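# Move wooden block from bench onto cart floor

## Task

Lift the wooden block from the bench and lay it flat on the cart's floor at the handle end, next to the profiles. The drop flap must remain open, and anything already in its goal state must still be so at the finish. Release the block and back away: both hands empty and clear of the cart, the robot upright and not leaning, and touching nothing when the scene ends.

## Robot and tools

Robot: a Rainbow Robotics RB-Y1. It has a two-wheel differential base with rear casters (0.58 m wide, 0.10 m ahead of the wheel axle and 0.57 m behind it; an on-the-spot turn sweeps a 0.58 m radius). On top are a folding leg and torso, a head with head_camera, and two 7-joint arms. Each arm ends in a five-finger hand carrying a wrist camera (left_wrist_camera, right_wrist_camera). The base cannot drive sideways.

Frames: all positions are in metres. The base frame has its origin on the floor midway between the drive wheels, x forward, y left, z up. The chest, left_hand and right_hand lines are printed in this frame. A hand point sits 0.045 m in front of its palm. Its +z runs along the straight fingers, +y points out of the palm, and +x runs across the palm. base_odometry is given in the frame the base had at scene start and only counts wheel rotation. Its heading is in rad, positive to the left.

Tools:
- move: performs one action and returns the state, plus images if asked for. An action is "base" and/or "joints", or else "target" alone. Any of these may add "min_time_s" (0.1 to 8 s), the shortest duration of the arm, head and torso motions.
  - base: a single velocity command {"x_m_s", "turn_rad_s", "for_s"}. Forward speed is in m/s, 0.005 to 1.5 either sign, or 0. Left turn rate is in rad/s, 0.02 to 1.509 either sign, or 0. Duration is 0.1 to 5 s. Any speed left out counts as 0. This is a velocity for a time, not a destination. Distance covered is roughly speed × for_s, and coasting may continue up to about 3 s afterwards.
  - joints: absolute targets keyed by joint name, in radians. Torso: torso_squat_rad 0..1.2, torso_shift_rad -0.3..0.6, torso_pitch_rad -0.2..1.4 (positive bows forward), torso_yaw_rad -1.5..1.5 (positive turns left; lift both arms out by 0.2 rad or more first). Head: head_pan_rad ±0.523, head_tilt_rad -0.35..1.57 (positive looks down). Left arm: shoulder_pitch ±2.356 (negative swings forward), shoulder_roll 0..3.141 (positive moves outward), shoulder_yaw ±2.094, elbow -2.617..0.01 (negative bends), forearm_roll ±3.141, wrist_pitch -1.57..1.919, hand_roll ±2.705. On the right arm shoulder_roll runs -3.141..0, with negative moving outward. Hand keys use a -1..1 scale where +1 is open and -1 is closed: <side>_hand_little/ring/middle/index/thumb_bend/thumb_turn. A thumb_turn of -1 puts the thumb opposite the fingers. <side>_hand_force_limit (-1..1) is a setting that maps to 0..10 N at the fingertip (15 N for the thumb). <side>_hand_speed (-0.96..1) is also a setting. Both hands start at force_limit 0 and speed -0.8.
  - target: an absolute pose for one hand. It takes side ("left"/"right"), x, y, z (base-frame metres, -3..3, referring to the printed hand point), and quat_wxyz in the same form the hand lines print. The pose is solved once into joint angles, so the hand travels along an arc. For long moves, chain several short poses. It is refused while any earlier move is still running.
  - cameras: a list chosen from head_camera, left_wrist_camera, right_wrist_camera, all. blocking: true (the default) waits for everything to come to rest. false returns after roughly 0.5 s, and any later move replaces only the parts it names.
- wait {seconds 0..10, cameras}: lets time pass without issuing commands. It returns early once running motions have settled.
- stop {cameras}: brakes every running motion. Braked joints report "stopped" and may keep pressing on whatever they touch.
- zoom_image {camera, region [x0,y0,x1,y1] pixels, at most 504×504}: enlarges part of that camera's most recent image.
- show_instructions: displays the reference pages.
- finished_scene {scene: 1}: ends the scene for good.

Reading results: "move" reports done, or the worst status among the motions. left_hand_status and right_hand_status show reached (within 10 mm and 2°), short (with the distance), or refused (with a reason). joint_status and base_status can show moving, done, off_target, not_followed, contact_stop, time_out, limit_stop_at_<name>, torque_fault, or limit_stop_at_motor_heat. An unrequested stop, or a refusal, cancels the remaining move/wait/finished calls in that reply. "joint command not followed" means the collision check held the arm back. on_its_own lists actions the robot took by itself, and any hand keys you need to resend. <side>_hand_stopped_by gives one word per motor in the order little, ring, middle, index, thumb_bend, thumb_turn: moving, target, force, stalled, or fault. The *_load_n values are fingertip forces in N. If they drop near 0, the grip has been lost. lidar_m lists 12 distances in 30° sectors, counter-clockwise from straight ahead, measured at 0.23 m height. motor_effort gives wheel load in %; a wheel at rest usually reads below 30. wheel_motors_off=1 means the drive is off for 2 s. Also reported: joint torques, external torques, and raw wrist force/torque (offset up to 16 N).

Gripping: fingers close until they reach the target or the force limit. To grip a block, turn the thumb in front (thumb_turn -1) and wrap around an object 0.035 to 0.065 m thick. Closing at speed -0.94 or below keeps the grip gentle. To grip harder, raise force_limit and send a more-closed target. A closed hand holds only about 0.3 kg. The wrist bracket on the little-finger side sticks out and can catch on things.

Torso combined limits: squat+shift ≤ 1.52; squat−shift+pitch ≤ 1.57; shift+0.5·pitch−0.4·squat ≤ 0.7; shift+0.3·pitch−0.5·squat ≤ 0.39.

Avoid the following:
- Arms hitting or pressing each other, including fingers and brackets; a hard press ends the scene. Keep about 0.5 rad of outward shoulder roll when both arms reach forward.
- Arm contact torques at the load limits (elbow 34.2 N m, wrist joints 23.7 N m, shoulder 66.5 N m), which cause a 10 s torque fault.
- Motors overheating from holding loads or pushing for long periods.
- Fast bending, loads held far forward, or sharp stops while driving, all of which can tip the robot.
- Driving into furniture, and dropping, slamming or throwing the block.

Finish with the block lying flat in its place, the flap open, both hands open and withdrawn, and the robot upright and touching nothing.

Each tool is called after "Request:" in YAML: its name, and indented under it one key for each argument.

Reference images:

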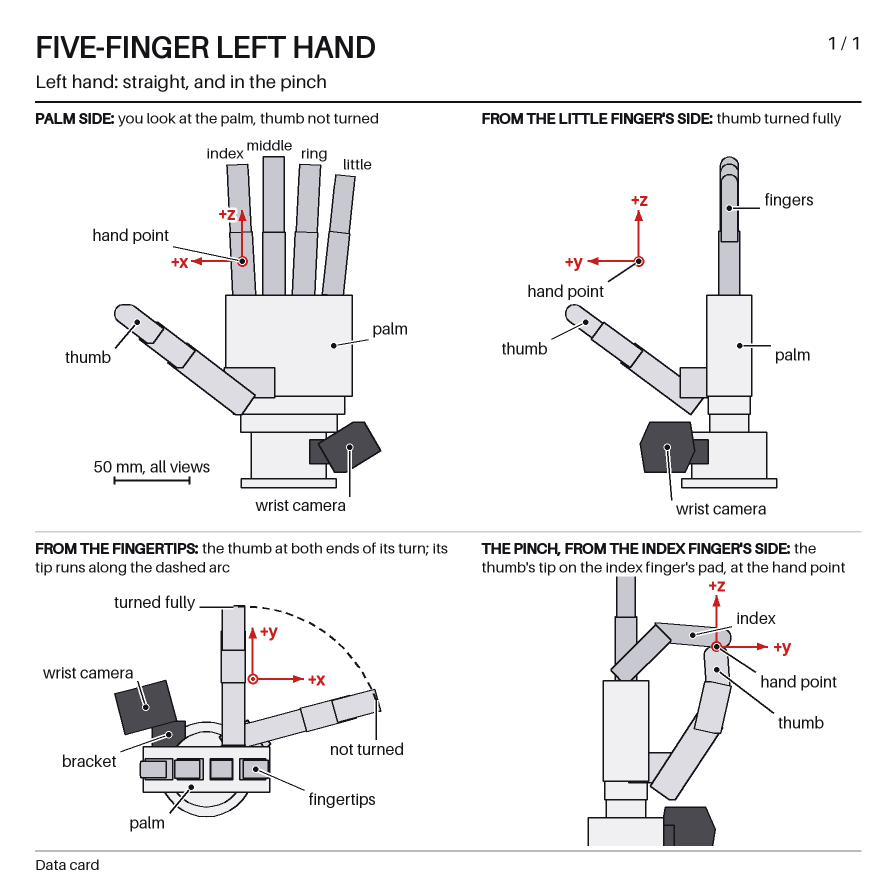

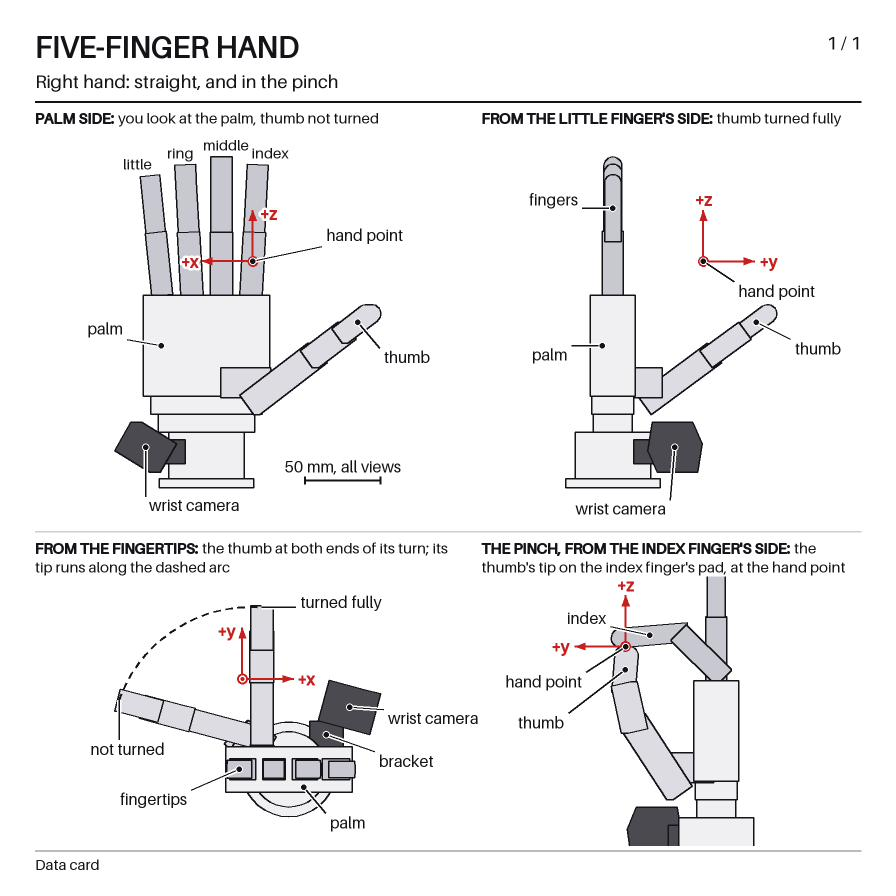

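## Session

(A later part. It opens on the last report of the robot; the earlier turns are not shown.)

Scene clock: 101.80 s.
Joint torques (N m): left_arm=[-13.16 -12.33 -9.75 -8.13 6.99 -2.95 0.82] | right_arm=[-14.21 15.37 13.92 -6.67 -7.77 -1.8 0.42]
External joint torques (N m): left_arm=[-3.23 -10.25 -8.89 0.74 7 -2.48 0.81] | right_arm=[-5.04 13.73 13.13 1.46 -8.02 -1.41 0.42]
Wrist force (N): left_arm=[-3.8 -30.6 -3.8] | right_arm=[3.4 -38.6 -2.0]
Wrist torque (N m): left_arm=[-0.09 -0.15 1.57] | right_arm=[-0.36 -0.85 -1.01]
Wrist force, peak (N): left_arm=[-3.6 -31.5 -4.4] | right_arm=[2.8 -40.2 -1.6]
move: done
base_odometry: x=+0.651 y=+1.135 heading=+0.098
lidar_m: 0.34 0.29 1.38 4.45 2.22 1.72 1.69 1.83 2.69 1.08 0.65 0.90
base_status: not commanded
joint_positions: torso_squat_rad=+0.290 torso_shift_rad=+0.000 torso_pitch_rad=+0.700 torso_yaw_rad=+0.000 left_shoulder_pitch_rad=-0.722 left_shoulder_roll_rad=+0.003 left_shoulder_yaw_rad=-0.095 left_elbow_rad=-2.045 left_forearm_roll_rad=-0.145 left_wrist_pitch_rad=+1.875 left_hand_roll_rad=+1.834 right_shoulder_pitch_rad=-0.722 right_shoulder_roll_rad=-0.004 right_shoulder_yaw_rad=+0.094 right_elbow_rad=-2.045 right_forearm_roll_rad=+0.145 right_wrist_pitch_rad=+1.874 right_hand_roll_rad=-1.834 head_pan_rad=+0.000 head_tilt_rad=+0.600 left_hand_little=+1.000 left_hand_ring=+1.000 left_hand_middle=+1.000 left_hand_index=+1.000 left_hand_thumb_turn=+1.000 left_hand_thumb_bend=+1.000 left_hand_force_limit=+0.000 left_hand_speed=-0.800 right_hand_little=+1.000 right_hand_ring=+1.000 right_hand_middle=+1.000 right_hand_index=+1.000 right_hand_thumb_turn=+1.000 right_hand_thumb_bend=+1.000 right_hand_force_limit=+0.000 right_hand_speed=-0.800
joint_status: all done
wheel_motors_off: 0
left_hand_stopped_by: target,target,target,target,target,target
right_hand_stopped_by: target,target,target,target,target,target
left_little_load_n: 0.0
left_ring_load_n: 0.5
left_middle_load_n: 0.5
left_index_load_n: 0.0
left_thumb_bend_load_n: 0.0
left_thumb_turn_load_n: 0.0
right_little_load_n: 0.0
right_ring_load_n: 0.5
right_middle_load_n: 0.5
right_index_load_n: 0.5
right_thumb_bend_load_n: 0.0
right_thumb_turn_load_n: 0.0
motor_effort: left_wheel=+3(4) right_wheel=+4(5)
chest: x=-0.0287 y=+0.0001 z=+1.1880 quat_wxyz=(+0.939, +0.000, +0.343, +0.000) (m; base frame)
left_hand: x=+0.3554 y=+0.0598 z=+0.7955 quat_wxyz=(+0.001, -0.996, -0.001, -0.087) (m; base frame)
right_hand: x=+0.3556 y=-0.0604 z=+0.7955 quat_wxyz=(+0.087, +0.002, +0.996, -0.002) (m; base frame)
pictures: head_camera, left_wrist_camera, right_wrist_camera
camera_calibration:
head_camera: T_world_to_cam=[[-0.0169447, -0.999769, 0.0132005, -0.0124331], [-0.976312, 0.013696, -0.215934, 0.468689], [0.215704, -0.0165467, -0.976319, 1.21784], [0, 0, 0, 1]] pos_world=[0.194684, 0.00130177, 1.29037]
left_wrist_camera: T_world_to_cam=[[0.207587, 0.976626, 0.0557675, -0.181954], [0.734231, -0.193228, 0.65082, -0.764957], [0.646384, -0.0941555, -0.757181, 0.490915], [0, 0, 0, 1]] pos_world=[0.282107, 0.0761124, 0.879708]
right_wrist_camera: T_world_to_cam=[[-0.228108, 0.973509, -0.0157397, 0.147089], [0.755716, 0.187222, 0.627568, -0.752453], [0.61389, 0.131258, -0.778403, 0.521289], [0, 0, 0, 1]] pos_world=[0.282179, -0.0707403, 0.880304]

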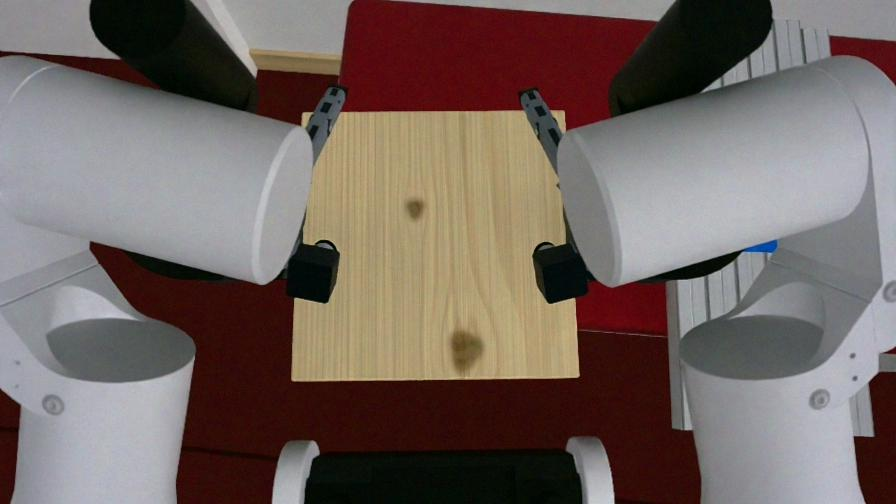

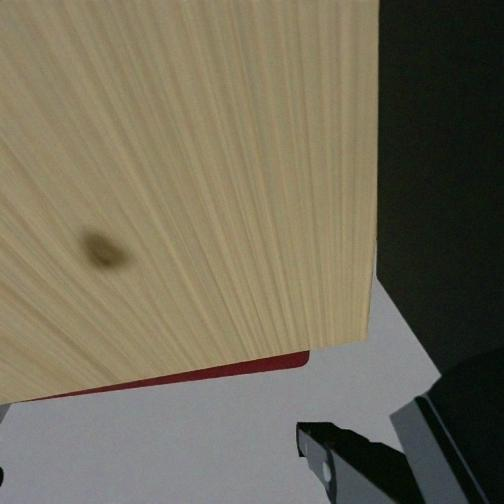

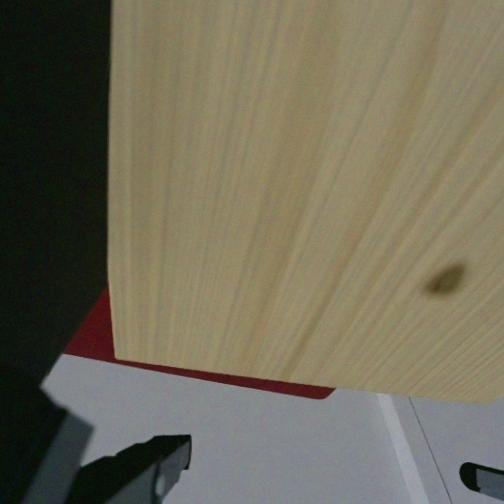

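Request:
move:
  joints: {"left_shoulder_pitch_rad": -0.677, "left_shoulder_roll_rad": 0.008, "left_shoulder_yaw_rad": 0.106, "left_elbow_rad": -2.112, "left_forearm_roll_rad": -0.092, "left_wrist_pitch_rad": 1.874, "left_hand_roll_rad": 1.636, "right_shoulder_pitch_rad": -0.677, "right_shoulder_roll_rad": -0.008, "right_shoulder_yaw_rad": -0.106, "right_elbow_rad": -2.112, "right_forearm_roll_rad": 0.092, "right_wrist_pitch_rad": 1.874, "right_hand_roll_rad": -1.636}
  min_time_s: 1

Request:
move:
  joints: {"torso_squat_rad": 0.0}
  min_time_s: 1

Request:
move:
  base: {"x_m_s": -0.25, "for_s": 1.2}
  cameras: ["head_camera"]

Request:
move:
  target: {"side": "left", "x": 0.355, "y": 0.0555, "z": 0.825, "quat_wxyz": [0, 0.9962, 0, 0.0872]}
  min_time_s: 1

Request:
move:
  target: {"side": "right", "x": 0.355, "y": -0.0555, "z": 0.825, "quat_wxyz": [0.0872, 0, 0.9962, 0]}
  min_time_s: 1

Request:
move:
  target: {"side": "left", "x": 0.355, "y": 0.0555, "z": 0.77, "quat_wxyz": [0, 0.9962, 0, 0.0872]}
  min_time_s: 0.8

Request:
move:
  target: {"side": "left", "x": 0.355, "y": 0.0555, "z": 0.715, "quat_wxyz": [0, 0.9962, 0, 0.0872]}
  min_time_s: 0.8

Request:
move:
  target: {"side": "left", "x": 0.355, "y": 0.0555, "z": 0.66, "quat_wxyz": [0, 0.9962, 0, 0.0872]}
  min_time_s: 0.8

Request:
move:
  target: {"side": "left", "x": 0.355, "y": 0.0555, "z": 0.61, "quat_wxyz": [0, 0.9962, 0, 0.0872]}
  min_time_s: 0.8

Request:
move:
  target: {"side": "left", "x": 0.355, "y": 0.0555, "z": 0.565, "quat_wxyz": [0, 0.9962, 0, 0.0872]}
  min_time_s: 0.8

Scene clock: 105.17 s.
Joint torques (N m): left_arm=[-6.62 0.63 1.2 -9.34 0.79 -0.81 -0.1] | right_arm=[-7.16 -0.79 -0.25 -7.95 0.01 -0.48 0.05]
External joint torques (N m): left_arm=[2.45 0.58 1.92 -0.47 0.72 -0.33 -0.1] | right_arm=[1.11 -0.49 -0.9 0.19 -0.16 -0.08 0.06]
Wrist force (N): left_arm=[-2.2 -0.1 3.6] | right_arm=[6.1 -7.7 0.7]
Wrist torque (N m): left_arm=[-0.14 0.26 -0.10] | right_arm=[-0.97 -0.86 -0.33]
Wrist force, peak (N): left_arm=[-3.8 -30.9 -4.0] | right_arm=[3.3 -39.7 -1.7]
move: done
base_odometry: x=+0.651 y=+1.135 heading=+0.098
lidar_m: 0.36 0.27 1.36 4.45 2.22 1.73 1.69 1.82 2.68 1.08 0.65 0.89
base_status: not commanded
joint_positions: torso_squat_rad=+0.290 torso_shift_rad=+0.000 torso_pitch_rad=+0.700 torso_yaw_rad=+0.000 left_shoulder_pitch_rad=-0.677 left_shoulder_roll_rad=+0.008 left_shoulder_yaw_rad=+0.106 left_elbow_rad=-2.112 left_forearm_roll_rad=-0.092 left_wrist_pitch_rad=+1.874 left_hand_roll_rad=+1.636 right_shoulder_pitch_rad=-0.677 right_shoulder_roll_rad=-0.008 right_shoulder_yaw_rad=-0.106 right_elbow_rad=-2.112 right_forearm_roll_rad=+0.092 right_wrist_pitch_rad=+1.874 right_hand_roll_rad=-1.636 head_pan_rad=+0.000 head_tilt_rad=+0.600 left_hand_little=+1.000 left_hand_ring=+1.000 left_hand_middle=+1.000 left_hand_index=+1.000 left_hand_thumb_turn=+1.000 left_hand_thumb_bend=+1.000 left_hand_force_limit=+0.000 left_hand_speed=-0.800 right_hand_little=+1.000 right_hand_ring=+1.000 right_hand_middle=+1.000 right_hand_index=+1.000 right_hand_thumb_turn=+1.000 right_hand_thumb_bend=+1.000 right_hand_force_limit=+0.000 right_hand_speed=-0.800
joint_status: all done
wheel_motors_off: 0
left_hand_stopped_by: target,target,target,target,target,target
right_hand_stopped_by: target,target,target,target,target,target
left_little_load_n: 0.0
left_ring_load_n: 0.0
left_middle_load_n: 0.0
left_index_load_n: 0.0
left_thumb_bend_load_n: -0.5
left_thumb_turn_load_n: 0.0
right_little_load_n: 0.0
right_ring_load_n: 0.0
right_middle_load_n: -0.5
right_index_load_n: 0.0
right_thumb_bend_load_n: 0.0
right_thumb_turn_load_n: 0.0
motor_effort: left_wheel=+3(3) right_wheel=+1(5)
chest: x=-0.0287 y=+0.0001 z=+1.1880 quat_wxyz=(+0.939, +0.000, +0.343, +0.000) (m; base frame)
left_hand: x=+0.3551 y=+0.1197 z=+0.7966 quat_wxyz=(+0.000, -0.996, +0.000, -0.089) (m; base frame)
right_hand: x=+0.3550 y=-0.1195 z=+0.7966 quat_wxyz=(+0.089, +0.000, +0.996, +0.000) (m; base frame)
pictures: none

Scene clock: 106.47 s.
Joint torques (N m): left_arm=[-7.22 0.24 0.12 -8.9 0.66 -0.79 0] | right_arm=[-8.06 -0.8 -0.27 -7.84 0.05 -0.45 0.1]
External joint torques (N m): left_arm=[1.83 0.19 0.84 -0.02 0.59 -0.31 -0.01] | right_arm=[0.21 -0.5 -0.91 0.3 -0.12 -0.04 0.1]
Wrist force (N): left_arm=[-1.7 0.0 3.5] | right_arm=[6.8 -8.5 1.2]
Wrist torque (N m): left_arm=[-0.12 0.19 -0.06] | right_arm=[-1.05 -0.88 -0.35]
Wrist force, peak (N): left_arm=[-1.8 -0.2 3.9] | right_arm=[6.9 -8.6 1.3]
move: done
base_odometry: x=+0.651 y=+1.135 heading=+0.098
lidar_m: 0.34 0.28 1.37 4.45 2.22 1.73 1.69 1.82 2.68 1.07 0.64 0.90
base_status: not commanded
joint_positions: torso_squat_rad=+0.000 torso_shift_rad=+0.000 torso_pitch_rad=+0.700 torso_yaw_rad=+0.000 left_shoulder_pitch_rad=-0.677 left_shoulder_roll_rad=+0.008 left_shoulder_yaw_rad=+0.106 left_elbow_rad=-2.112 left_forearm_roll_rad=-0.092 left_wrist_pitch_rad=+1.874 left_hand_roll_rad=+1.636 right_shoulder_pitch_rad=-0.677 right_shoulder_roll_rad=-0.008 right_shoulder_yaw_rad=-0.106 right_elbow_rad=-2.112 right_forearm_roll_rad=+0.092 right_wrist_pitch_rad=+1.874 right_hand_roll_rad=-1.636 head_pan_rad=+0.000 head_tilt_rad=+0.600 left_hand_little=+1.000 left_hand_ring=+1.000 left_hand_middle=+1.000 left_hand_index=+1.000 left_hand_thumb_turn=+1.000 left_hand_thumb_bend=+1.000 left_hand_force_limit=+0.000 left_hand_speed=-0.800 right_hand_little=+1.000 right_hand_ring=+1.000 right_hand_middle=+1.000 right_hand_index=+1.000 right_hand_thumb_turn=+1.000 right_hand_thumb_bend=+1.000 right_hand_force_limit=+0.000 right_hand_speed=-0.800
joint_status: all done
wheel_motors_off: 0
left_hand_stopped_by: target,target,target,target,target,target
right_hand_stopped_by: target,target,target,target,target,target
left_little_load_n: 0.0
left_ring_load_n: 0.0
left_middle_load_n: 0.0
left_index_load_n: 0.0
left_thumb_bend_load_n: 0.0
left_thumb_turn_load_n: 0.0
right_little_load_n: 0.0
right_ring_load_n: 0.0
right_middle_load_n: -0.5
right_index_load_n: 0.0
right_thumb_bend_load_n: 0.0
right_thumb_turn_load_n: 0.0
motor_effort: left_wheel=+4(4) right_wheel=+3(4)
chest: x=-0.0286 y=+0.0001 z=+1.2171 quat_wxyz=(+0.939, +0.000, +0.343, +0.000) (m; base frame)
left_hand: x=+0.3551 y=+0.1197 z=+0.8256 quat_wxyz=(+0.000, -0.996, +0.000, -0.089) (m; base frame)
right_hand: x=+0.3550 y=-0.1195 z=+0.8256 quat_wxyz=(+0.088, +0.000, +0.996, +0.000) (m; base frame)
pictures: none

Scene clock: 108.63 s.
Joint torques (N m): left_arm=[-7.65 0.57 1.01 -8.61 0.8 -0.63 0.06] | right_arm=[-8.38 -0.73 -0.1 -7.9 -0.01 -0.47 0.16]
External joint torques (N m): left_arm=[1.41 0.52 1.73 0.27 0.74 -0.15 0.06] | right_arm=[-0.11 -0.43 -0.75 0.24 -0.18 -0.06 0.16]
Wrist force (N): left_arm=[-1.7 0.2 3.5] | right_arm=[6.9 -8.2 1.3]
Wrist torque (N m): left_arm=[-0.06 0.19 -0.07] | right_arm=[-0.99 -0.89 -0.34]
Wrist force, peak (N): left_arm=[-2.0 0.0 3.7] | right_arm=[7.2 -8.6 1.3]
move: done
base_odometry: x=+0.352 y=+1.106 heading=+0.099
lidar_m: 0.58 1.24 1.82 4.04 1.83 1.42 1.39 1.51 2.21 1.12 0.80 0.89
base_status: done (sent for 1.2 of 1.2 s)
joint_positions: torso_squat_rad=+0.000 torso_shift_rad=+0.000 torso_pitch_rad=+0.700 torso_yaw_rad=+0.000 left_shoulder_pitch_rad=-0.677 left_shoulder_roll_rad=+0.008 left_shoulder_yaw_rad=+0.106 left_elbow_rad=-2.112 left_forearm_roll_rad=-0.092 left_wrist_pitch_rad=+1.874 left_hand_roll_rad=+1.636 right_shoulder_pitch_rad=-0.677 right_shoulder_roll_rad=-0.008 right_shoulder_yaw_rad=-0.106 right_elbow_rad=-2.112 right_forearm_roll_rad=+0.092 right_wrist_pitch_rad=+1.874 right_hand_roll_rad=-1.636 head_pan_rad=+0.000 head_tilt_rad=+0.600 left_hand_little=+1.000 left_hand_ring=+1.000 left_hand_middle=+1.000 left_hand_index=+1.000 left_hand_thumb_turn=+1.000 left_hand_thumb_bend=+1.000 left_hand_force_limit=+0.000 left_hand_speed=-0.800 right_hand_little=+1.000 right_hand_ring=+1.000 right_hand_middle=+1.000 right_hand_index=+1.000 right_hand_thumb_turn=+1.000 right_hand_thumb_bend=+1.000 right_hand_force_limit=+0.000 right_hand_speed=-0.800
joint_status: not commanded
wheel_motors_off: 0
left_hand_stopped_by: target,target,target,target,target,target
right_hand_stopped_by: target,target,target,target,target,target
left_little_load_n: 0.0
left_ring_load_n: 0.0
left_middle_load_n: 0.0
left_index_load_n: 0.0
left_thumb_bend_load_n: 0.0
left_thumb_turn_load_n: 0.0
right_little_load_n: 0.0
right_ring_load_n: 0.0
right_middle_load_n: 0.0
right_index_load_n: 0.0
right_thumb_bend_load_n: 0.0
right_thumb_turn_load_n: 0.0
motor_effort: left_wheel=+6(25) right_wheel=-6(19)
chest: x=-0.0288 y=+0.0001 z=+1.2172 quat_wxyz=(+0.939, +0.000, +0.343, +0.000) (m; base frame)
left_hand: x=+0.3550 y=+0.1197 z=+0.8258 quat_wxyz=(+0.000, -0.996, +0.000, -0.089) (m; base frame)
right_hand: x=+0.3549 y=-0.1196 z=+0.8257 quat_wxyz=(+0.089, +0.000, +0.996, +0.000) (m; base frame)
pictures: head_camera
camera_calibration:
head_camera: T_world_to_cam=[[-0.0168472, -0.999771, 0.0132225, -0.0128678], [-0.976313, 0.0135961, -0.215933, 0.474895], [0.215704, -0.0165472, -0.976319, 1.24637], [0, 0, 0, 1]] pos_world=[0.194584, 0.00130226, 1.31957]

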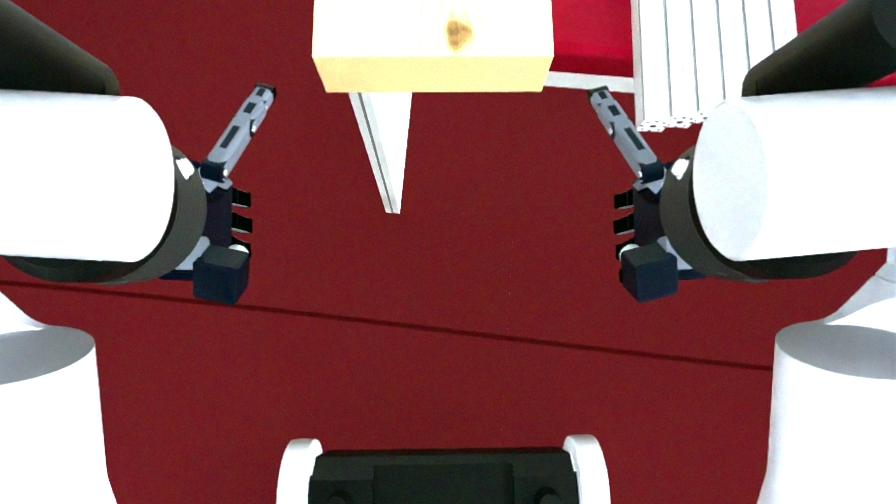

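Scene clock: 109.97 s.
Joint torques (N m): left_arm=[-9.44 -2.31 -1.41 -8.36 0.04 -0.78 0.28] | right_arm=[-8.89 -1 -0.32 -7.98 0.04 -0.41 0.02]
External joint torques (N m): left_arm=[0.5 -0.1 -0.51 0.51 0.05 -0.31 0.28] | right_arm=[-0.62 -0.7 -0.97 0.16 -0.13 0 0.02]
Wrist force (N): left_arm=[-1.3 -0.2 3.5] | right_arm=[6.6 -8.1 1.3]
Wrist torque (N m): left_arm=[-0.10 0.12 0.06] | right_arm=[-0.98 -0.86 -0.33]
Wrist force, peak (N): left_arm=[-1.8 -0.2 4.0] | right_arm=[6.8 -8.6 1.1]
move: done
base_odometry: x=+0.352 y=+1.106 heading=+0.099
lidar_m: 0.58 1.25 1.84 4.05 1.82 1.42 1.39 1.51 2.20 1.11 0.79 0.90
base_status: not commanded
joint_positions: torso_squat_rad=+0.000 torso_shift_rad=+0.000 torso_pitch_rad=+0.700 torso_yaw_rad=+0.000 left_shoulder_pitch_rad=-0.723 left_shoulder_roll_rad=+0.000 left_shoulder_yaw_rad=-0.103 left_elbow_rad=-2.044 left_forearm_roll_rad=-0.146 left_wrist_pitch_rad=+1.874 left_hand_roll_rad=+1.838 right_shoulder_pitch_rad=-0.677 right_shoulder_roll_rad=-0.008 right_shoulder_yaw_rad=-0.106 right_elbow_rad=-2.112 right_forearm_roll_rad=+0.092 right_wrist_pitch_rad=+1.874 right_hand_roll_rad=-1.636 head_pan_rad=+0.000 head_tilt_rad=+0.600 left_hand_little=+1.000 left_hand_ring=+1.000 left_hand_middle=+1.000 left_hand_index=+1.000 left_hand_thumb_turn=+1.000 left_hand_thumb_bend=+1.000 left_hand_force_limit=+0.000 left_hand_speed=-0.800 right_hand_little=+1.000 right_hand_ring=+1.000 right_hand_middle=+1.000 right_hand_index=+1.000 right_hand_thumb_turn=+1.000 right_hand_thumb_bend=+1.000 right_hand_force_limit=+0.000 right_hand_speed=-0.800
joint_status: all done
wheel_motors_off: 0
left_hand_stopped_by: target,target,target,target,target,target
right_hand_stopped_by: target,target,target,target,target,target
left_little_load_n: 0.0
left_ring_load_n: 0.0
left_middle_load_n: 0.0
left_index_load_n: 0.0
left_thumb_bend_load_n: 0.0
left_thumb_turn_load_n: 0.0
right_little_load_n: 0.0
right_ring_load_n: 0.0
right_middle_load_n: 0.0
right_index_load_n: 0.0
right_thumb_bend_load_n: 0.0
right_thumb_turn_load_n: 0.0
motor_effort: left_wheel=+6(7) right_wheel=-3(7)
chest: x=-0.0288 y=+0.0001 z=+1.2172 quat_wxyz=(+0.939, +0.000, +0.343, +0.000) (m; base frame)
left_hand: x=+0.3547 y=+0.0560 z=+0.8254 quat_wxyz=(+0.000, -0.996, +0.000, -0.088) (m; base frame)
left_hand_status: reached (checked arc, planned for 1.0 s): 1 mm and 0.1 deg off.
right_hand: x=+0.3549 y=-0.1196 z=+0.8257 quat_wxyz=(+0.089, +0.000, +0.996, +0.000) (m; base frame)
pictures: none

Scene clock: 111.30 s.
Joint torques (N m): left_arm=[-9.27 -2.28 -1.84 -8.73 -0.02 -0.7 0.21] | right_arm=[-11.14 3.55 2.75 -7.33 0.29 -0.53 -0.13]
External joint torques (N m): left_arm=[0.67 -0.07 -0.95 0.15 -0.02 -0.23 0.2] | right_arm=[-1.96 1.77 1.92 0.8 0.05 -0.13 -0.13]
Wrist force (N): left_arm=[-1.8 -0.2 3.6] | right_arm=[7.2 -8.2 1.1]
Wrist torque (N m): left_arm=[-0.08 0.21 0.03] | right_arm=[-0.98 -0.96 -0.38]
Wrist force, peak (N): left_arm=[-1.7 0.2 3.9] | right_arm=[7.2 -8.7 1.3]
move: done
base_odometry: x=+0.352 y=+1.106 heading=+0.099
lidar_m: 0.58 1.26 1.84 4.04 1.82 1.40 1.39 1.51 2.21 1.11 0.79 0.90
base_status: not commanded
joint_positions: torso_squat_rad=+0.000 torso_shift_rad=+0.000 torso_pitch_rad=+0.700 torso_yaw_rad=+0.000 left_shoulder_pitch_rad=-0.723 left_shoulder_roll_rad=+0.000 left_shoulder_yaw_rad=-0.103 left_elbow_rad=-2.044 left_forearm_roll_rad=-0.146 left_wrist_pitch_rad=+1.874 left_hand_roll_rad=+1.838 right_shoulder_pitch_rad=-0.722 right_shoulder_roll_rad=+0.000 right_shoulder_yaw_rad=+0.103 right_elbow_rad=-2.044 right_forearm_roll_rad=+0.146 right_wrist_pitch_rad=+1.874 right_hand_roll_rad=-1.838 head_pan_rad=+0.000 head_tilt_rad=+0.600 left_hand_little=+1.000 left_hand_ring=+1.000 left_hand_middle=+1.000 left_hand_index=+1.000 left_hand_thumb_turn=+1.000 left_hand_thumb_bend=+1.000 left_hand_force_limit=+0.000 left_hand_speed=-0.800 right_hand_little=+1.000 right_hand_ring=+1.000 right_hand_middle=+1.000 right_hand_index=+1.000 right_hand_thumb_turn=+1.000 right_hand_thumb_bend=+1.000 right_hand_force_limit=+0.000 right_hand_speed=-0.800
joint_status: all done
wheel_motors_off: 0
left_hand_stopped_by: target,target,target,target,target,target
right_hand_stopped_by: target,target,target,target,target,target
left_little_load_n: 0.0
left_ring_load_n: 0.0
left_middle_load_n: 0.0
left_index_load_n: 0.0
left_thumb_bend_load_n: 0.0
left_thumb_turn_load_n: 0.0
right_little_load_n: 0.0
right_ring_load_n: 0.0
right_middle_load_n: 0.0
right_index_load_n: 0.0
right_thumb_bend_load_n: 0.0
right_thumb_turn_load_n: 0.0
motor_effort: left_wheel=+7(7) right_wheel=-5(7)
chest: x=-0.0288 y=+0.0001 z=+1.2172 quat_wxyz=(+0.939, +0.000, +0.343, +0.000) (m; base frame)
left_hand: x=+0.3547 y=+0.0560 z=+0.8254 quat_wxyz=(+0.000, -0.996, +0.000, -0.088) (m; base frame)
right_hand: x=+0.3547 y=-0.0561 z=+0.8253 quat_wxyz=(+0.088, +0.000, +0.996, +0.000) (m; base frame)
right_hand_status: reached (checked arc, planned for 1.0 s): 1 mm and 0.1 deg off.
pictures: none

Scene clock: 112.43 s.
Joint torques (N m): left_arm=[-7.5 -1.38 -2.41 -9.32 0.41 -0.81 0.11] | right_arm=[-10.52 3.38 2.46 -7.31 0.18 -0.39 -0.24]
External joint torques (N m): left_arm=[2.01 0.91 -1.51 -0.03 0.42 -0.35 0.1] | right_arm=[-1.34 1.6 1.63 0.82 -0.06 0.01 -0.23]
Wrist force (N): left_arm=[-1.4 -0.2 3.2] | right_arm=[6.8 -8.4 1.4]
Wrist torque (N m): left_arm=[-0.11 0.14 0.10] | right_arm=[-1.01 -0.92 -0.41]
Wrist force, peak (N): left_arm=[-2.1 0.0 3.8] | right_arm=[7.2 -8.4 1.4]
move: done
base_odometry: x=+0.352 y=+1.106 heading=+0.099
lidar_m: 0.58 1.26 1.84 4.06 1.83 1.42 1.40 1.50 2.21 1.12 0.80 0.89
base_status: not commanded
joint_positions: torso_squat_rad=+0.000 torso_shift_rad=+0.000 torso_pitch_rad=+0.700 torso_yaw_rad=+0.000 left_shoulder_pitch_rad=-0.674 left_shoulder_roll_rad=+0.006 left_shoulder_yaw_rad=-0.105 left_elbow_rad=-1.874 left_forearm_roll_rad=-0.137 left_wrist_pitch_rad=+1.660 left_hand_roll_rad=+1.858 right_shoulder_pitch_rad=-0.723 right_shoulder_roll_rad=+0.000 right_shoulder_yaw_rad=+0.103 right_elbow_rad=-2.044 right_forearm_roll_rad=+0.146 right_wrist_pitch_rad=+1.874 right_hand_roll_rad=-1.838 head_pan_rad=+0.000 head_tilt_rad=+0.600 left_hand_little=+1.000 left_hand_ring=+1.000 left_hand_middle=+1.000 left_hand_index=+1.000 left_hand_thumb_turn=+1.000 left_hand_thumb_bend=+1.000 left_hand_force_limit=+0.000 left_hand_speed=-0.800 right_hand_little=+1.000 right_hand_ring=+1.000 right_hand_middle=+1.000 right_hand_index=+1.000 right_hand_thumb_turn=+1.000 right_hand_thumb_bend=+1.000 right_hand_force_limit=+0.000 right_hand_speed=-0.800
joint_status: all done
wheel_motors_off: 0
left_hand_stopped_by: target,target,target,target,target,target
right_hand_stopped_by: target,target,target,target,target,target
left_little_load_n: 0.0
left_ring_load_n: 0.0
left_middle_load_n: 0.0
left_index_load_n: 0.0
left_thumb_bend_load_n: 0.0
left_thumb_turn_load_n: 0.5
right_little_load_n: 0.0
right_ring_load_n: 0.0
right_middle_load_n: 0.0
right_index_load_n: 0.0
right_thumb_bend_load_n: -0.5
right_thumb_turn_load_n: 0.0
motor_effort: left_wheel=+6(7) right_wheel=-5(7)
chest: x=-0.0288 y=+0.0001 z=+1.2172 quat_wxyz=(+0.939, +0.000, +0.343, +0.000) (m; base frame)
left_hand: x=+0.3552 y=+0.0555 z=+0.7702 quat_wxyz=(+0.000, -0.996, +0.000, -0.087) (m; base frame)
left_hand_status: reached (checked arc, planned for 0.8 s): 0 mm and 0.0 deg off.
right_hand: x=+0.3547 y=-0.0560 z=+0.8253 quat_wxyz=(+0.088, +0.000, +0.996, +0.000) (m; base frame)
pictures: none

Scene clock: 113.57 s.
Joint torques (N m): left_arm=[-7.53 -1.65 1.74 -9.16 0.26 -0.62 0.17] | right_arm=[-10.57 3.42 2.65 -7.44 0.19 -0.55 -0.12]
External joint torques (N m): left_arm=[1.88 0.59 2.58 0.13 0.27 -0.15 0.17] | right_arm=[-1.39 1.64 1.82 0.69 -0.05 -0.15 -0.12]
Wrist force (N): left_arm=[-2.0 0.0 3.5] | right_arm=[7.2 -8.2 1.0]
Wrist torque (N m): left_arm=[-0.13 0.25 0.01] | right_arm=[-0.98 -0.95 -0.38]
Wrist force, peak (N): left_arm=[-1.9 -0.3 3.8] | right_arm=[7.2 -8.6 1.5]
move: done
base_odometry: x=+0.352 y=+1.106 heading=+0.099
lidar_m: 0.57 1.25 1.83 4.05 1.83 1.42 1.40 1.50 2.20 1.12 0.79 0.88
base_status: not commanded
joint_positions: torso_squat_rad=+0.000 torso_shift_rad=+0.000 torso_pitch_rad=+0.700 torso_yaw_rad=+0.000 left_shoulder_pitch_rad=-0.669 left_shoulder_roll_rad=+0.013 left_shoulder_yaw_rad=-0.099 left_elbow_rad=-1.668 left_forearm_roll_rad=-0.129 left_wrist_pitch_rad=+1.448 left_hand_roll_rad=+1.878 right_shoulder_pitch_rad=-0.723 right_shoulder_roll_rad=+0.000 right_shoulder_yaw_rad=+0.103 right_elbow_rad=-2.044 right_forearm_roll_rad=+0.146 right_wrist_pitch_rad=+1.874 right_hand_roll_rad=-1.838 head_pan_rad=+0.000 head_tilt_rad=+0.600 left_hand_little=+1.000 left_hand_ring=+1.000 left_hand_middle=+1.000 left_hand_index=+1.000 left_hand_thumb_turn=+1.000 left_hand_thumb_bend=+1.000 left_hand_force_limit=+0.000 left_hand_speed=-0.800 right_hand_little=+1.000 right_hand_ring=+1.000 right_hand_middle=+1.000 right_hand_index=+1.000 right_hand_thumb_turn=+1.000 right_hand_thumb_bend=+1.000 right_hand_force_limit=+0.000 right_hand_speed=-0.800
joint_status: all done
wheel_motors_off: 0
left_hand_stopped_by: target,target,target,target,target,target
right_hand_stopped_by: target,target,target,target,target,target
left_little_load_n: -0.5
left_ring_load_n: 0.0
left_middle_load_n: 0.0
left_index_load_n: 0.0
left_thumb_bend_load_n: 0.0
left_thumb_turn_load_n: 0.0
right_little_load_n: 0.0
right_ring_load_n: 0.0
right_middle_load_n: 0.0
right_index_load_n: 0.0
right_thumb_bend_load_n: 0.0
right_thumb_turn_load_n: 0.0
motor_effort: left_wheel=+6(7) right_wheel=-5(7)
chest: x=-0.0288 y=+0.0001 z=+1.2172 quat_wxyz=(+0.939, +0.000, +0.343, +0.000) (m; base frame)
left_hand: x=+0.3551 y=+0.0552 z=+0.7152 quat_wxyz=(+0.000, -0.996, +0.000, -0.087) (m; base frame)
left_hand_status: reached (checked arc, planned for 0.8 s): 0 mm and 0.0 deg off.
right_hand: x=+0.3547 y=-0.0560 z=+0.8253 quat_wxyz=(+0.088, +0.000, +0.996, +0.000) (m; base frame)
pictures: none

Scene clock: 114.70 s.
Joint torques (N m): left_arm=[-8.87 -2.07 1.26 -8.59 0.29 -0.52 0.19] | right_arm=[-10.47 3.07 2.56 -7.54 0.16 -0.56 -0.05]
External joint torques (N m): left_arm=[0.81 -0.01 1.95 0.3 0.3 -0.06 0.19] | right_arm=[-1.29 1.28 1.73 0.59 -0.08 -0.17 -0.05]
Wrist force (N): left_arm=[-1.7 -0.3 3.5] | right_arm=[7.0 -8.0 1.1]
Wrist torque (N m): left_arm=[-0.18 0.22 0.04] | right_arm=[-0.95 -0.93 -0.40]
Wrist force, peak (N): left_arm=[-2.1 0.3 3.9] | right_arm=[7.0 -8.7 1.5]
move: done
base_odometry: x=+0.352 y=+1.106 heading=+0.099
lidar_m: 0.57 1.25 1.84 4.05 1.83 1.42 1.38 1.50 2.21 1.12 0.79 0.89
base_status: not commanded
joint_positions: torso_squat_rad=+0.000 torso_shift_rad=+0.000 torso_pitch_rad=+0.700 torso_yaw_rad=+0.000 left_shoulder_pitch_rad=-0.709 left_shoulder_roll_rad=+0.021 left_shoulder_yaw_rad=-0.084 left_elbow_rad=-1.410 left_forearm_roll_rad=-0.124 left_wrist_pitch_rad=+1.230 left_hand_roll_rad=+1.904 right_shoulder_pitch_rad=-0.723 right_shoulder_roll_rad=+0.000 right_shoulder_yaw_rad=+0.103 right_elbow_rad=-2.044 right_forearm_roll_rad=+0.146 right_wrist_pitch_rad=+1.874 right_hand_roll_rad=-1.838 head_pan_rad=+0.000 head_tilt_rad=+0.600 left_hand_little=+1.000 left_hand_ring=+1.000 left_hand_middle=+1.000 left_hand_index=+1.000 left_hand_thumb_turn=+1.000 left_hand_thumb_bend=+1.000 left_hand_force_limit=+0.000 left_hand_speed=-0.800 right_hand_little=+1.000 right_hand_ring=+1.000 right_hand_middle=+1.000 right_hand_index=+1.000 right_hand_thumb_turn=+1.000 right_hand_thumb_bend=+1.000 right_hand_force_limit=+0.000 right_hand_speed=-0.800
joint_status: all done
wheel_motors_off: 0
left_hand_stopped_by: target,target,target,target,target,target
right_hand_stopped_by: target,target,target,target,target,target
left_little_load_n: 0.0
left_ring_load_n: 0.0
left_middle_load_n: 0.0
left_index_load_n: 0.5
left_thumb_bend_load_n: 0.0
left_thumb_turn_load_n: 0.0
right_little_load_n: 0.0
right_ring_load_n: 0.0
right_middle_load_n: 0.0
right_index_load_n: 0.0
right_thumb_bend_load_n: 0.0
right_thumb_turn_load_n: 0.0
motor_effort: left_wheel=+6(7) right_wheel=-4(7)
chest: x=-0.0288 y=+0.0001 z=+1.2172 quat_wxyz=(+0.939, +0.000, +0.343, +0.000) (m; base frame)
left_hand: x=+0.3548 y=+0.0554 z=+0.6602 quat_wxyz=(+0.000, -0.996, +0.000, -0.087) (m; base frame)
left_hand_status: reached (checked arc, planned for 0.8 s): 0 mm and 0.0 deg off.
right_hand: x=+0.3547 y=-0.0560 z=+0.8253 quat_wxyz=(+0.088, +0.000, +0.996, +0.000) (m; base frame)
pictures: none

Scene clock: 115.83 s.
Joint torques (N m): left_arm=[-9.32 -1.2 1.52 -7.63 0.21 -0.45 0.22] | right_arm=[-10.19 3.13 2.35 -7.32 0.14 -0.5 -0.09]
External joint torques (N m): left_arm=[1.02 0.56 2.02 0.43 0.23 0.01 0.21] | right_arm=[-1.02 1.34 1.53 0.8 -0.1 -0.1 -0.09]
Wrist force (N): left_arm=[-1.6 -0.1 3.4] | right_arm=[7.0 -8.5 1.1]
Wrist torque (N m): left_arm=[-0.11 0.20 0.07] | right_arm=[-1.03 -0.93 -0.41]
Wrist force, peak (N): left_arm=[-2.2 -0.2 3.8] | right_arm=[7.2 -8.4 1.3]
move: done
base_odometry: x=+0.352 y=+1.106 heading=+0.099
lidar_m: 0.57 1.25 1.83 4.05 1.84 1.42 1.39 1.51 2.20 1.12 0.79 0.90
base_status: not commanded
joint_positions: torso_squat_rad=+0.000 torso_shift_rad=+0.000 torso_pitch_rad=+0.700 torso_yaw_rad=+0.000 left_shoulder_pitch_rad=-0.795 left_shoulder_roll_rad=+0.028 left_shoulder_yaw_rad=-0.064 left_elbow_rad=-1.107 left_forearm_roll_rad=-0.124 left_wrist_pitch_rad=+1.009 left_hand_roll_rad=+1.939 right_shoulder_pitch_rad=-0.723 right_shoulder_roll_rad=+0.000 right_shoulder_yaw_rad=+0.103 right_elbow_rad=-2.044 right_forearm_roll_rad=+0.146 right_wrist_pitch_rad=+1.874 right_hand_roll_rad=-1.838 head_pan_rad=+0.000 head_tilt_rad=+0.600 left_hand_little=+1.000 left_hand_ring=+1.000 left_hand_middle=+1.000 left_hand_index=+1.000 left_hand_thumb_turn=+1.000 left_hand_thumb_bend=+1.000 left_hand_force_limit=+0.000 left_hand_speed=-0.800 right_hand_little=+1.000 right_hand_ring=+1.000 right_hand_middle=+1.000 right_hand_index=+1.000 right_hand_thumb_turn=+1.000 right_hand_thumb_bend=+1.000 right_hand_force_limit=+0.000 right_hand_speed=-0.800
joint_status: all done
wheel_motors_off: 0
left_hand_stopped_by: target,target,target,target,target,target
right_hand_stopped_by: target,target,target,target,target,target
left_little_load_n: 0.0
left_ring_load_n: 0.0
left_middle_load_n: 0.0
left_index_load_n: 0.0
left_thumb_bend_load_n: 0.0
left_thumb_turn_load_n: 0.0
right_little_load_n: 0.0
right_ring_load_n: 0.0
right_middle_load_n: 0.0
right_index_load_n: 0.0
right_thumb_bend_load_n: 0.0
right_thumb_turn_load_n: 0.0
motor_effort: left_wheel=+6(7) right_wheel=-4(7)
chest: x=-0.0288 y=+0.0001 z=+1.2172 quat_wxyz=(+0.939, +0.000, +0.343, +0.000) (m; base frame)
left_hand: x=+0.3546 y=+0.0555 z=+0.6107 quat_wxyz=(+0.000, -0.996, +0.000, -0.087) (m; base frame)
left_hand_status: reached (checked arc, planned for 0.8 s): 1 mm and 0.0 deg off.
right_hand: x=+0.3547 y=-0.0560 z=+0.8253 quat_wxyz=(+0.088, +0.000, +0.996, +0.000) (m; base frame)
pictures: none

Scene clock: 116.97 s.
Joint torques (N m): left_arm=[-9.39 -0.73 1.41 -6.21 0.07 -0.4 0.09] | right_arm=[-10.32 3.38 2.45 -7.38 0.07 -0.5 -0.13]
External joint torques (N m): left_arm=[2.34 0.38 1.65 0.27 0.1 0.05 0.08] | right_arm=[-1.14 1.59 1.63 0.75 -0.17 -0.11 -0.13]
Wrist force (N): left_arm=[-1.8 -0.1 3.6] | right_arm=[7.0 -8.5 1.3]
Wrist torque (N m): left_arm=[-0.11 0.23 0.04] | right_arm=[-1.04 -0.93 -0.40]
Wrist force, peak (N): left_arm=[-2.4 -0.4 4.4] | right_arm=[7.2 -8.9 1.1]
move: done
base_odometry: x=+0.352 y=+1.106 heading=+0.099
lidar_m: 0.58 1.25 1.83 4.05 1.84 1.41 1.39 1.51 2.21 1.11 0.79 0.90
base_status: not commanded
joint_positions: torso_squat_rad=+0.000 torso_shift_rad=+0.000 torso_pitch_rad=+0.700 torso_yaw_rad=+0.000 left_shoulder_pitch_rad=-0.973 left_shoulder_roll_rad=+0.036 left_shoulder_yaw_rad=-0.036 left_elbow_rad=-0.656 left_forearm_roll_rad=-0.134 left_wrist_pitch_rad=+0.729 left_hand_roll_rad=+2.000 right_shoulder_pitch_rad=-0.723 right_shoulder_roll_rad=+0.000 right_shoulder_yaw_rad=+0.103 right_elbow_rad=-2.044 right_forearm_roll_rad=+0.146 right_wrist_pitch_rad=+1.874 right_hand_roll_rad=-1.838 head_pan_rad=+0.000 head_tilt_rad=+0.600 left_hand_little=+1.000 left_hand_ring=+1.000 left_hand_middle=+1.000 left_hand_index=+1.000 left_hand_thumb_turn=+1.000 left_hand_thumb_bend=+1.000 left_hand_force_limit=+0.000 left_hand_speed=-0.800 right_hand_little=+1.000 right_hand_ring=+1.000 right_hand_middle=+1.000 right_hand_index=+1.000 right_hand_thumb_turn=+1.000 right_hand_thumb_bend=+1.000 right_hand_force_limit=+0.000 right_hand_speed=-0.800
joint_status: all done
wheel_motors_off: 0
left_hand_stopped_by: target,target,target,target,target,target
right_hand_stopped_by: target,target,target,target,target,target
left_little_load_n: 0.0
left_ring_load_n: 0.0
left_middle_load_n: -0.5
left_index_load_n: 0.0
left_thumb_bend_load_n: 0.0
left_thumb_turn_load_n: 0.0
right_little_load_n: 0.0
right_ring_load_n: 0.0
right_middle_load_n: 0.0
right_index_load_n: 0.0
right_thumb_bend_load_n: 0.0
right_thumb_turn_load_n: 0.0
motor_effort: left_wheel=+6(6) right_wheel=-4(8)
chest: x=-0.0287 y=+0.0001 z=+1.2172 quat_wxyz=(+0.939, +0.000, +0.343, +0.000) (m; base frame)
left_hand: x=+0.3551 y=+0.0554 z=+0.5653 quat_wxyz=(+0.000, -0.996, +0.000, -0.087) (m; base frame)
left_hand_status: reached (checked arc, planned for 0.8 s): 0 mm and 0.0 deg off.
right_hand: x=+0.3547 y=-0.0560 z=+0.8253 quat_wxyz=(+0.088, +0.000, +0.996, +0.000) (m; base frame)
pictures: none

Request:
move:
  base: {"x_m_s": -0.3, "for_s": 1.2}
  joints: {"left_shoulder_pitch_rad": -0.723, "left_shoulder_roll_rad": 0.0, "left_shoulder_yaw_rad": -0.103, "left_elbow_rad": -2.044, "left_forearm_roll_rad": -0.146, "left_wrist_pitch_rad": 1.874, "left_hand_roll_rad": 1.838}
  min_time_s: 1.5

Request:
move:
  base: {"turn_rad_s": -0.8, "for_s": 2.09}

Request:
move:
  base: {"x_m_s": 0.38, "for_s": 3.3}

Request:
move:
  base: {"turn_rad_s": 0.7854, "for_s": 2.0}
  cameras: ["head_camera"]

Scene clock: 121.03 s.
Joint torques (N m): left_arm=[-7.92 -3.08 -1.88 -9.07 0.07 -0.78 -0.09] | right_arm=[-9.82 2.96 2.54 -7.47 0.07 -0.59 -0.19]
External joint torques (N m): left_arm=[2.03 -0.88 -0.99 -0.2 0.08 -0.31 -0.1] | right_arm=[-0.64 1.17 1.72 0.66 -0.17 -0.19 -0.19]
Wrist force (N): left_arm=[-1.7 0.0 3.5] | right_arm=[6.9 -8.4 1.3]
Wrist torque (N m): left_arm=[-0.09 0.17 -0.08] | right_arm=[-1.03 -0.92 -0.40]
Wrist force, peak (N): left_arm=[-1.9 -0.1 4.1] | right_arm=[7.3 -8.5 1.1]
move: done
base_odometry: x=-0.006 y=+1.070 heading=+0.100
lidar_m: 0.93 1.59 2.42 3.00 1.35 1.06 1.03 1.12 1.65 2.13 1.24 1.06
base_status: done (sent for 1.2 of 1.2 s)
joint_positions: torso_squat_rad=+0.000 torso_shift_rad=+0.000 torso_pitch_rad=+0.700 torso_yaw_rad=+0.000 left_shoulder_pitch_rad=-0.723 left_shoulder_roll_rad=+0.000 left_shoulder_yaw_rad=-0.103 left_elbow_rad=-2.044 left_forearm_roll_rad=-0.146 left_wrist_pitch_rad=+1.874 left_hand_roll_rad=+1.838 right_shoulder_pitch_rad=-0.723 right_shoulder_roll_rad=+0.000 right_shoulder_yaw_rad=+0.103 right_elbow_rad=-2.044 right_forearm_roll_rad=+0.146 right_wrist_pitch_rad=+1.874 right_hand_roll_rad=-1.838 head_pan_rad=+0.000 head_tilt_rad=+0.600 left_hand_little=+1.000 left_hand_ring=+1.000 left_hand_middle=+1.000 left_hand_index=+1.000 left_hand_thumb_turn=+1.000 left_hand_thumb_bend=+1.000 left_hand_force_limit=+0.000 left_hand_speed=-0.800 right_hand_little=+1.000 right_hand_ring=+1.000 right_hand_middle=+1.000 right_hand_index=+1.000 right_hand_thumb_turn=+1.000 right_hand_thumb_bend=+1.000 right_hand_force_limit=+0.000 right_hand_speed=-0.800
joint_status: all done
wheel_motors_off: 0
left_hand_stopped_by: target,target,target,target,target,target
right_hand_stopped_by: target,target,target,target,target,target
left_little_load_n: 0.0
left_ring_load_n: 0.0
left_middle_load_n: 0.0
left_index_load_n: 0.0
left_thumb_bend_load_n: 0.0
left_thumb_turn_load_n: -0.5
right_little_load_n: 0.0
right_ring_load_n: 0.0
right_middle_load_n: 0.0
right_index_load_n: 0.0
right_thumb_bend_load_n: 0.0
right_thumb_turn_load_n: 0.0
motor_effort: left_wheel=+4(12) right_wheel=-4(21)
chest: x=-0.0287 y=+0.0001 z=+1.2172 quat_wxyz=(+0.939, +0.000, +0.343, +0.000) (m; base frame)
left_hand: x=+0.3549 y=+0.0559 z=+0.8256 quat_wxyz=(-0.001, -0.996, +0.000, -0.088) (m; base frame)
right_hand: x=+0.3547 y=-0.0559 z=+0.8254 quat_wxyz=(+0.088, +0.000, +0.996, +0.000) (m; base frame)
pictures: none

Scene clock: 125.10 s.
Joint torques (N m): left_arm=[-8.24 -2.23 -2.2 -9.09 -0.02 -0.84 0.02] | right_arm=[-10.15 3.31 2.47 -7.7 -0.05 -0.46 -0.12]
External joint torques (N m): left_arm=[1.7 -0.02 -1.3 -0.22 -0.02 -0.37 0.01] | right_arm=[-0.97 1.52 1.64 0.43 -0.29 -0.07 -0.12]
Wrist force (N): left_arm=[-1.5 0.1 3.4] | right_arm=[6.8 -8.3 1.3]
Wrist torque (N m): left_arm=[-0.06 0.14 -0.07] | right_arm=[-1.00 -0.90 -0.40]
Wrist force, peak (N): left_arm=[-1.9 -0.1 3.9] | right_arm=[7.1 -8.6 1.5]
move: done
base_odometry: x=-0.006 y=+1.070 heading=-1.580
lidar_m: 3.70 1.25 1.07 0.94 1.59 2.10 4.51 1.52 1.10 1.03 1.07 1.43
base_status: done (sent for 2.1 of 2.1 s)
joint_positions: torso_squat_rad=+0.000 torso_shift_rad=+0.000 torso_pitch_rad=+0.700 torso_yaw_rad=+0.000 left_shoulder_pitch_rad=-0.723 left_shoulder_roll_rad=+0.000 left_shoulder_yaw_rad=-0.103 left_elbow_rad=-2.044 left_forearm_roll_rad=-0.146 left_wrist_pitch_rad=+1.874 left_hand_roll_rad=+1.838 right_shoulder_pitch_rad=-0.723 right_shoulder_roll_rad=+0.000 right_shoulder_yaw_rad=+0.103 right_elbow_rad=-2.044 right_forearm_roll_rad=+0.146 right_wrist_pitch_rad=+1.874 right_hand_roll_rad=-1.838 head_pan_rad=+0.000 head_tilt_rad=+0.600 left_hand_little=+1.000 left_hand_ring=+1.000 left_hand_middle=+1.000 left_hand_index=+1.000 left_hand_thumb_turn=+1.000 left_hand_thumb_bend=+1.000 left_hand_force_limit=+0.000 left_hand_speed=-0.800 right_hand_little=+1.000 right_hand_ring=+1.000 right_hand_middle=+1.000 right_hand_index=+1.000 right_hand_thumb_turn=+1.000 right_hand_thumb_bend=+1.000 right_hand_force_limit=+0.000 right_hand_speed=-0.800
joint_status: not commanded
wheel_motors_off: 0
left_hand_stopped_by: target,target,target,target,target,target
right_hand_stopped_by: target,target,target,target,target,target
left_little_load_n: 0.0
left_ring_load_n: 0.0
left_middle_load_n: 0.0
left_index_load_n: 0.0
left_thumb_bend_load_n: 0.0
left_thumb_turn_load_n: 0.0
right_little_load_n: 0.0
right_ring_load_n: 0.0
right_middle_load_n: 0.0
right_index_load_n: 0.0
right_thumb_bend_load_n: 0.0
right_thumb_turn_load_n: 0.0
motor_effort: left_wheel=+8(23) right_wheel=+1(18)
chest: x=-0.0287 y=+0.0001 z=+1.2172 quat_wxyz=(+0.939, +0.000, +0.343, +0.000) (m; base frame)
left_hand: x=+0.3549 y=+0.0559 z=+0.8256 quat_wxyz=(-0.001, -0.996, +0.000, -0.088) (m; base frame)
right_hand: x=+0.3547 y=-0.0559 z=+0.8254 quat_wxyz=(+0.088, +0.000, +0.996, +0.000) (m; base frame)
pictures: none

Scene clock: 129.70 s.
Joint torques (N m): left_arm=[-7.93 -2.51 -1.73 -8.84 0.05 -0.97 -0.11] | right_arm=[-9.87 2.92 2.21 -7.56 0.08 -0.53 -0.04]
External joint torques (N m): left_arm=[2.01 -0.3 -0.84 0.03 0.06 -0.5 -0.11] | right_arm=[-0.69 1.13 1.39 0.57 -0.16 -0.13 -0.03]
Wrist force (N): left_arm=[-1.7 -0.1 3.7] | right_arm=[7.1 -8.4 1.4]
Wrist torque (N m): left_arm=[-0.10 0.18 -0.07] | right_arm=[-1.03 -0.94 -0.40]
Wrist force, peak (N): left_arm=[-1.7 -0.2 3.9] | right_arm=[7.5 -8.4 1.2]
move: done
base_odometry: x=-0.017 y=-0.184 heading=-1.580
lidar_m: 3.59 1.12 0.83 0.81 0.81 1.72 4.32 1.46 1.07 1.01 1.04 1.40
base_status: done (sent for 3.3 of 3.3 s)
joint_positions: torso_squat_rad=+0.000 torso_shift_rad=+0.000 torso_pitch_rad=+0.700 torso_yaw_rad=+0.000 left_shoulder_pitch_rad=-0.723 left_shoulder_roll_rad=+0.000 left_shoulder_yaw_rad=-0.103 left_elbow_rad=-2.044 left_forearm_roll_rad=-0.146 left_wrist_pitch_rad=+1.874 left_hand_roll_rad=+1.838 right_shoulder_pitch_rad=-0.723 right_shoulder_roll_rad=+0.000 right_shoulder_yaw_rad=+0.103 right_elbow_rad=-2.044 right_forearm_roll_rad=+0.146 right_wrist_pitch_rad=+1.874 right_hand_roll_rad=-1.838 head_pan_rad=+0.000 head_tilt_rad=+0.600 left_hand_little=+1.000 left_hand_ring=+1.000 left_hand_middle=+1.000 left_hand_index=+1.000 left_hand_thumb_turn=+1.000 left_hand_thumb_bend=+1.000 left_hand_force_limit=+0.000 left_hand_speed=-0.800 right_hand_little=+1.000 right_hand_ring=+1.000 right_hand_middle=+1.000 right_hand_index=+1.000 right_hand_thumb_turn=+1.000 right_hand_thumb_bend=+1.000 right_hand_force_limit=+0.000 right_hand_speed=-0.800
joint_status: not commanded
wheel_motors_off: 0
left_hand_stopped_by: target,target,target,target,target,target
right_hand_stopped_by: target,target,target,target,target,target
left_little_load_n: 0.0
left_ring_load_n: 0.0
left_middle_load_n: 0.0
left_index_load_n: 0.0
left_thumb_bend_load_n: 0.0
left_thumb_turn_load_n: 0.0
right_little_load_n: 0.0
right_ring_load_n: 0.0
right_middle_load_n: 0.0
right_index_load_n: 0.0
right_thumb_bend_load_n: 0.0
right_thumb_turn_load_n: 0.0
motor_effort: left_wheel=-1(25) right_wheel=-1(26)
chest: x=-0.0286 y=+0.0002 z=+1.2172 quat_wxyz=(+0.939, +0.000, +0.343, +0.000) (m; base frame)
left_hand: x=+0.3550 y=+0.0559 z=+0.8255 quat_wxyz=(-0.001, -0.996, +0.000, -0.088) (m; base frame)
right_hand: x=+0.3548 y=-0.0559 z=+0.8253 quat_wxyz=(+0.088, +0.000, +0.996, +0.000) (m; base frame)
pictures: none

Scene clock: 133.63 s.
Joint torques (N m): left_arm=[-8.39 -2.07 -1.78 -9.24 0.04 -0.59 -0.01] | right_arm=[-9.81 3.05 2.67 -7.61 0.25 -0.59 -0.22]
External joint torques (N m): left_arm=[1.56 0.13 -0.89 -0.37 0.04 -0.12 -0.02] | right_arm=[-0.63 1.26 1.84 0.52 0.01 -0.2 -0.22]
Wrist force (N): left_arm=[-1.7 -0.2 3.2] | right_arm=[7.1 -8.3 1.1]
Wrist torque (N m): left_arm=[-0.08 0.17 -0.08] | right_arm=[-0.99 -0.96 -0.40]
Wrist force, peak (N): left_arm=[-1.7 -0.3 3.9] | right_arm=[7.1 -8.6 1.3]
move: done
base_odometry: x=-0.018 y=-0.184 heading=-0.010
lidar_m: 0.77 0.80 1.71 4.16 1.44 1.04 1.00 1.04 1.42 3.70 1.12 0.81
base_status: done (sent for 2 of 2 s)
joint_positions: torso_squat_rad=+0.000 torso_shift_rad=+0.000 torso_pitch_rad=+0.700 torso_yaw_rad=+0.000 left_shoulder_pitch_rad=-0.723 left_shoulder_roll_rad=+0.000 left_shoulder_yaw_rad=-0.103 left_elbow_rad=-2.044 left_forearm_roll_rad=-0.146 left_wrist_pitch_rad=+1.874 left_hand_roll_rad=+1.838 right_shoulder_pitch_rad=-0.723 right_shoulder_roll_rad=+0.000 right_shoulder_yaw_rad=+0.103 right_elbow_rad=-2.044 right_forearm_roll_rad=+0.146 right_wrist_pitch_rad=+1.874 right_hand_roll_rad=-1.838 head_pan_rad=+0.000 head_tilt_rad=+0.600 left_hand_little=+1.000 left_hand_ring=+1.000 left_hand_middle=+1.000 left_hand_index=+1.000 left_hand_thumb_turn=+1.000 left_hand_thumb_bend=+1.000 left_hand_force_limit=+0.000 left_hand_speed=-0.800 right_hand_little=+1.000 right_hand_ring=+1.000 right_hand_middle=+1.000 right_hand_index=+1.000 right_hand_thumb_turn=+1.000 right_hand_thumb_bend=+1.000 right_hand_force_limit=+0.000 right_hand_speed=-0.800
joint_status: not commanded
wheel_motors_off: 0
left_hand_stopped_by: target,target,target,target,target,target
right_hand_stopped_by: target,target,target,target,target,target
left_little_load_n: 0.0
left_ring_load_n: 0.0
left_middle_load_n: 0.0
left_index_load_n: 0.0
left_thumb_bend_load_n: 0.0
left_thumb_turn_load_n: 0.0
right_little_load_n: 0.0
right_ring_load_n: 0.0
right_middle_load_n: 0.0
right_index_load_n: 0.0
right_thumb_bend_load_n: 0.0
right_thumb_turn_load_n: 0.0
motor_effort: left_wheel=+1(23) right_wheel=+6(25)
chest: x=-0.0286 y=+0.0002 z=+1.2172 quat_wxyz=(+0.939, +0.000, +0.343, +0.000) (m; base frame)
left_hand: x=+0.3550 y=+0.0559 z=+0.8255 quat_wxyz=(-0.001, -0.996, +0.000, -0.088) (m; base frame)
right_hand: x=+0.3548 y=-0.0559 z=+0.8253 quat_wxyz=(+0.088, +0.000, +0.996, +0.000) (m; base frame)
pictures: head_camera
camera_calibration:
head_camera: T_world_to_cam=[[-0.0168215, -0.999772, 0.0131264, -0.0127428], [-0.97634, 0.0135937, -0.215815, 0.47482], [0.215587, -0.0164462, -0.976346, 1.2463], [0, 0, 0, 1]] pos_world=[0.194684, 0.00130252, 1.31946]

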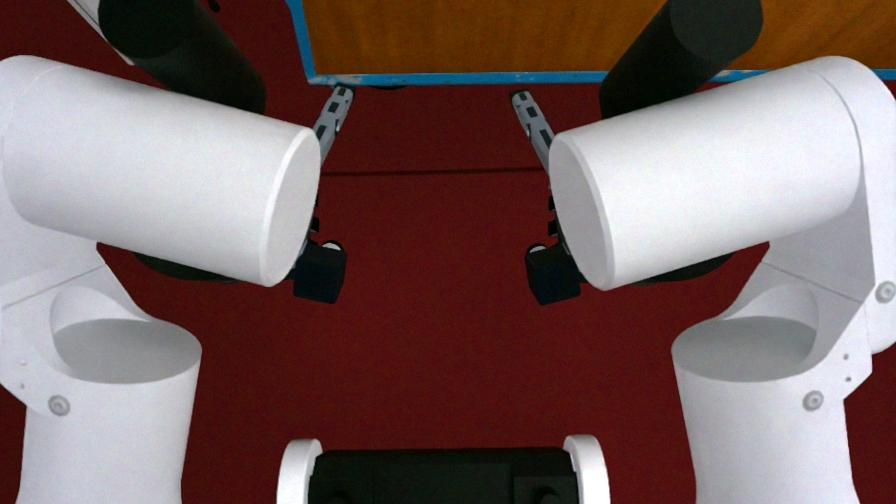

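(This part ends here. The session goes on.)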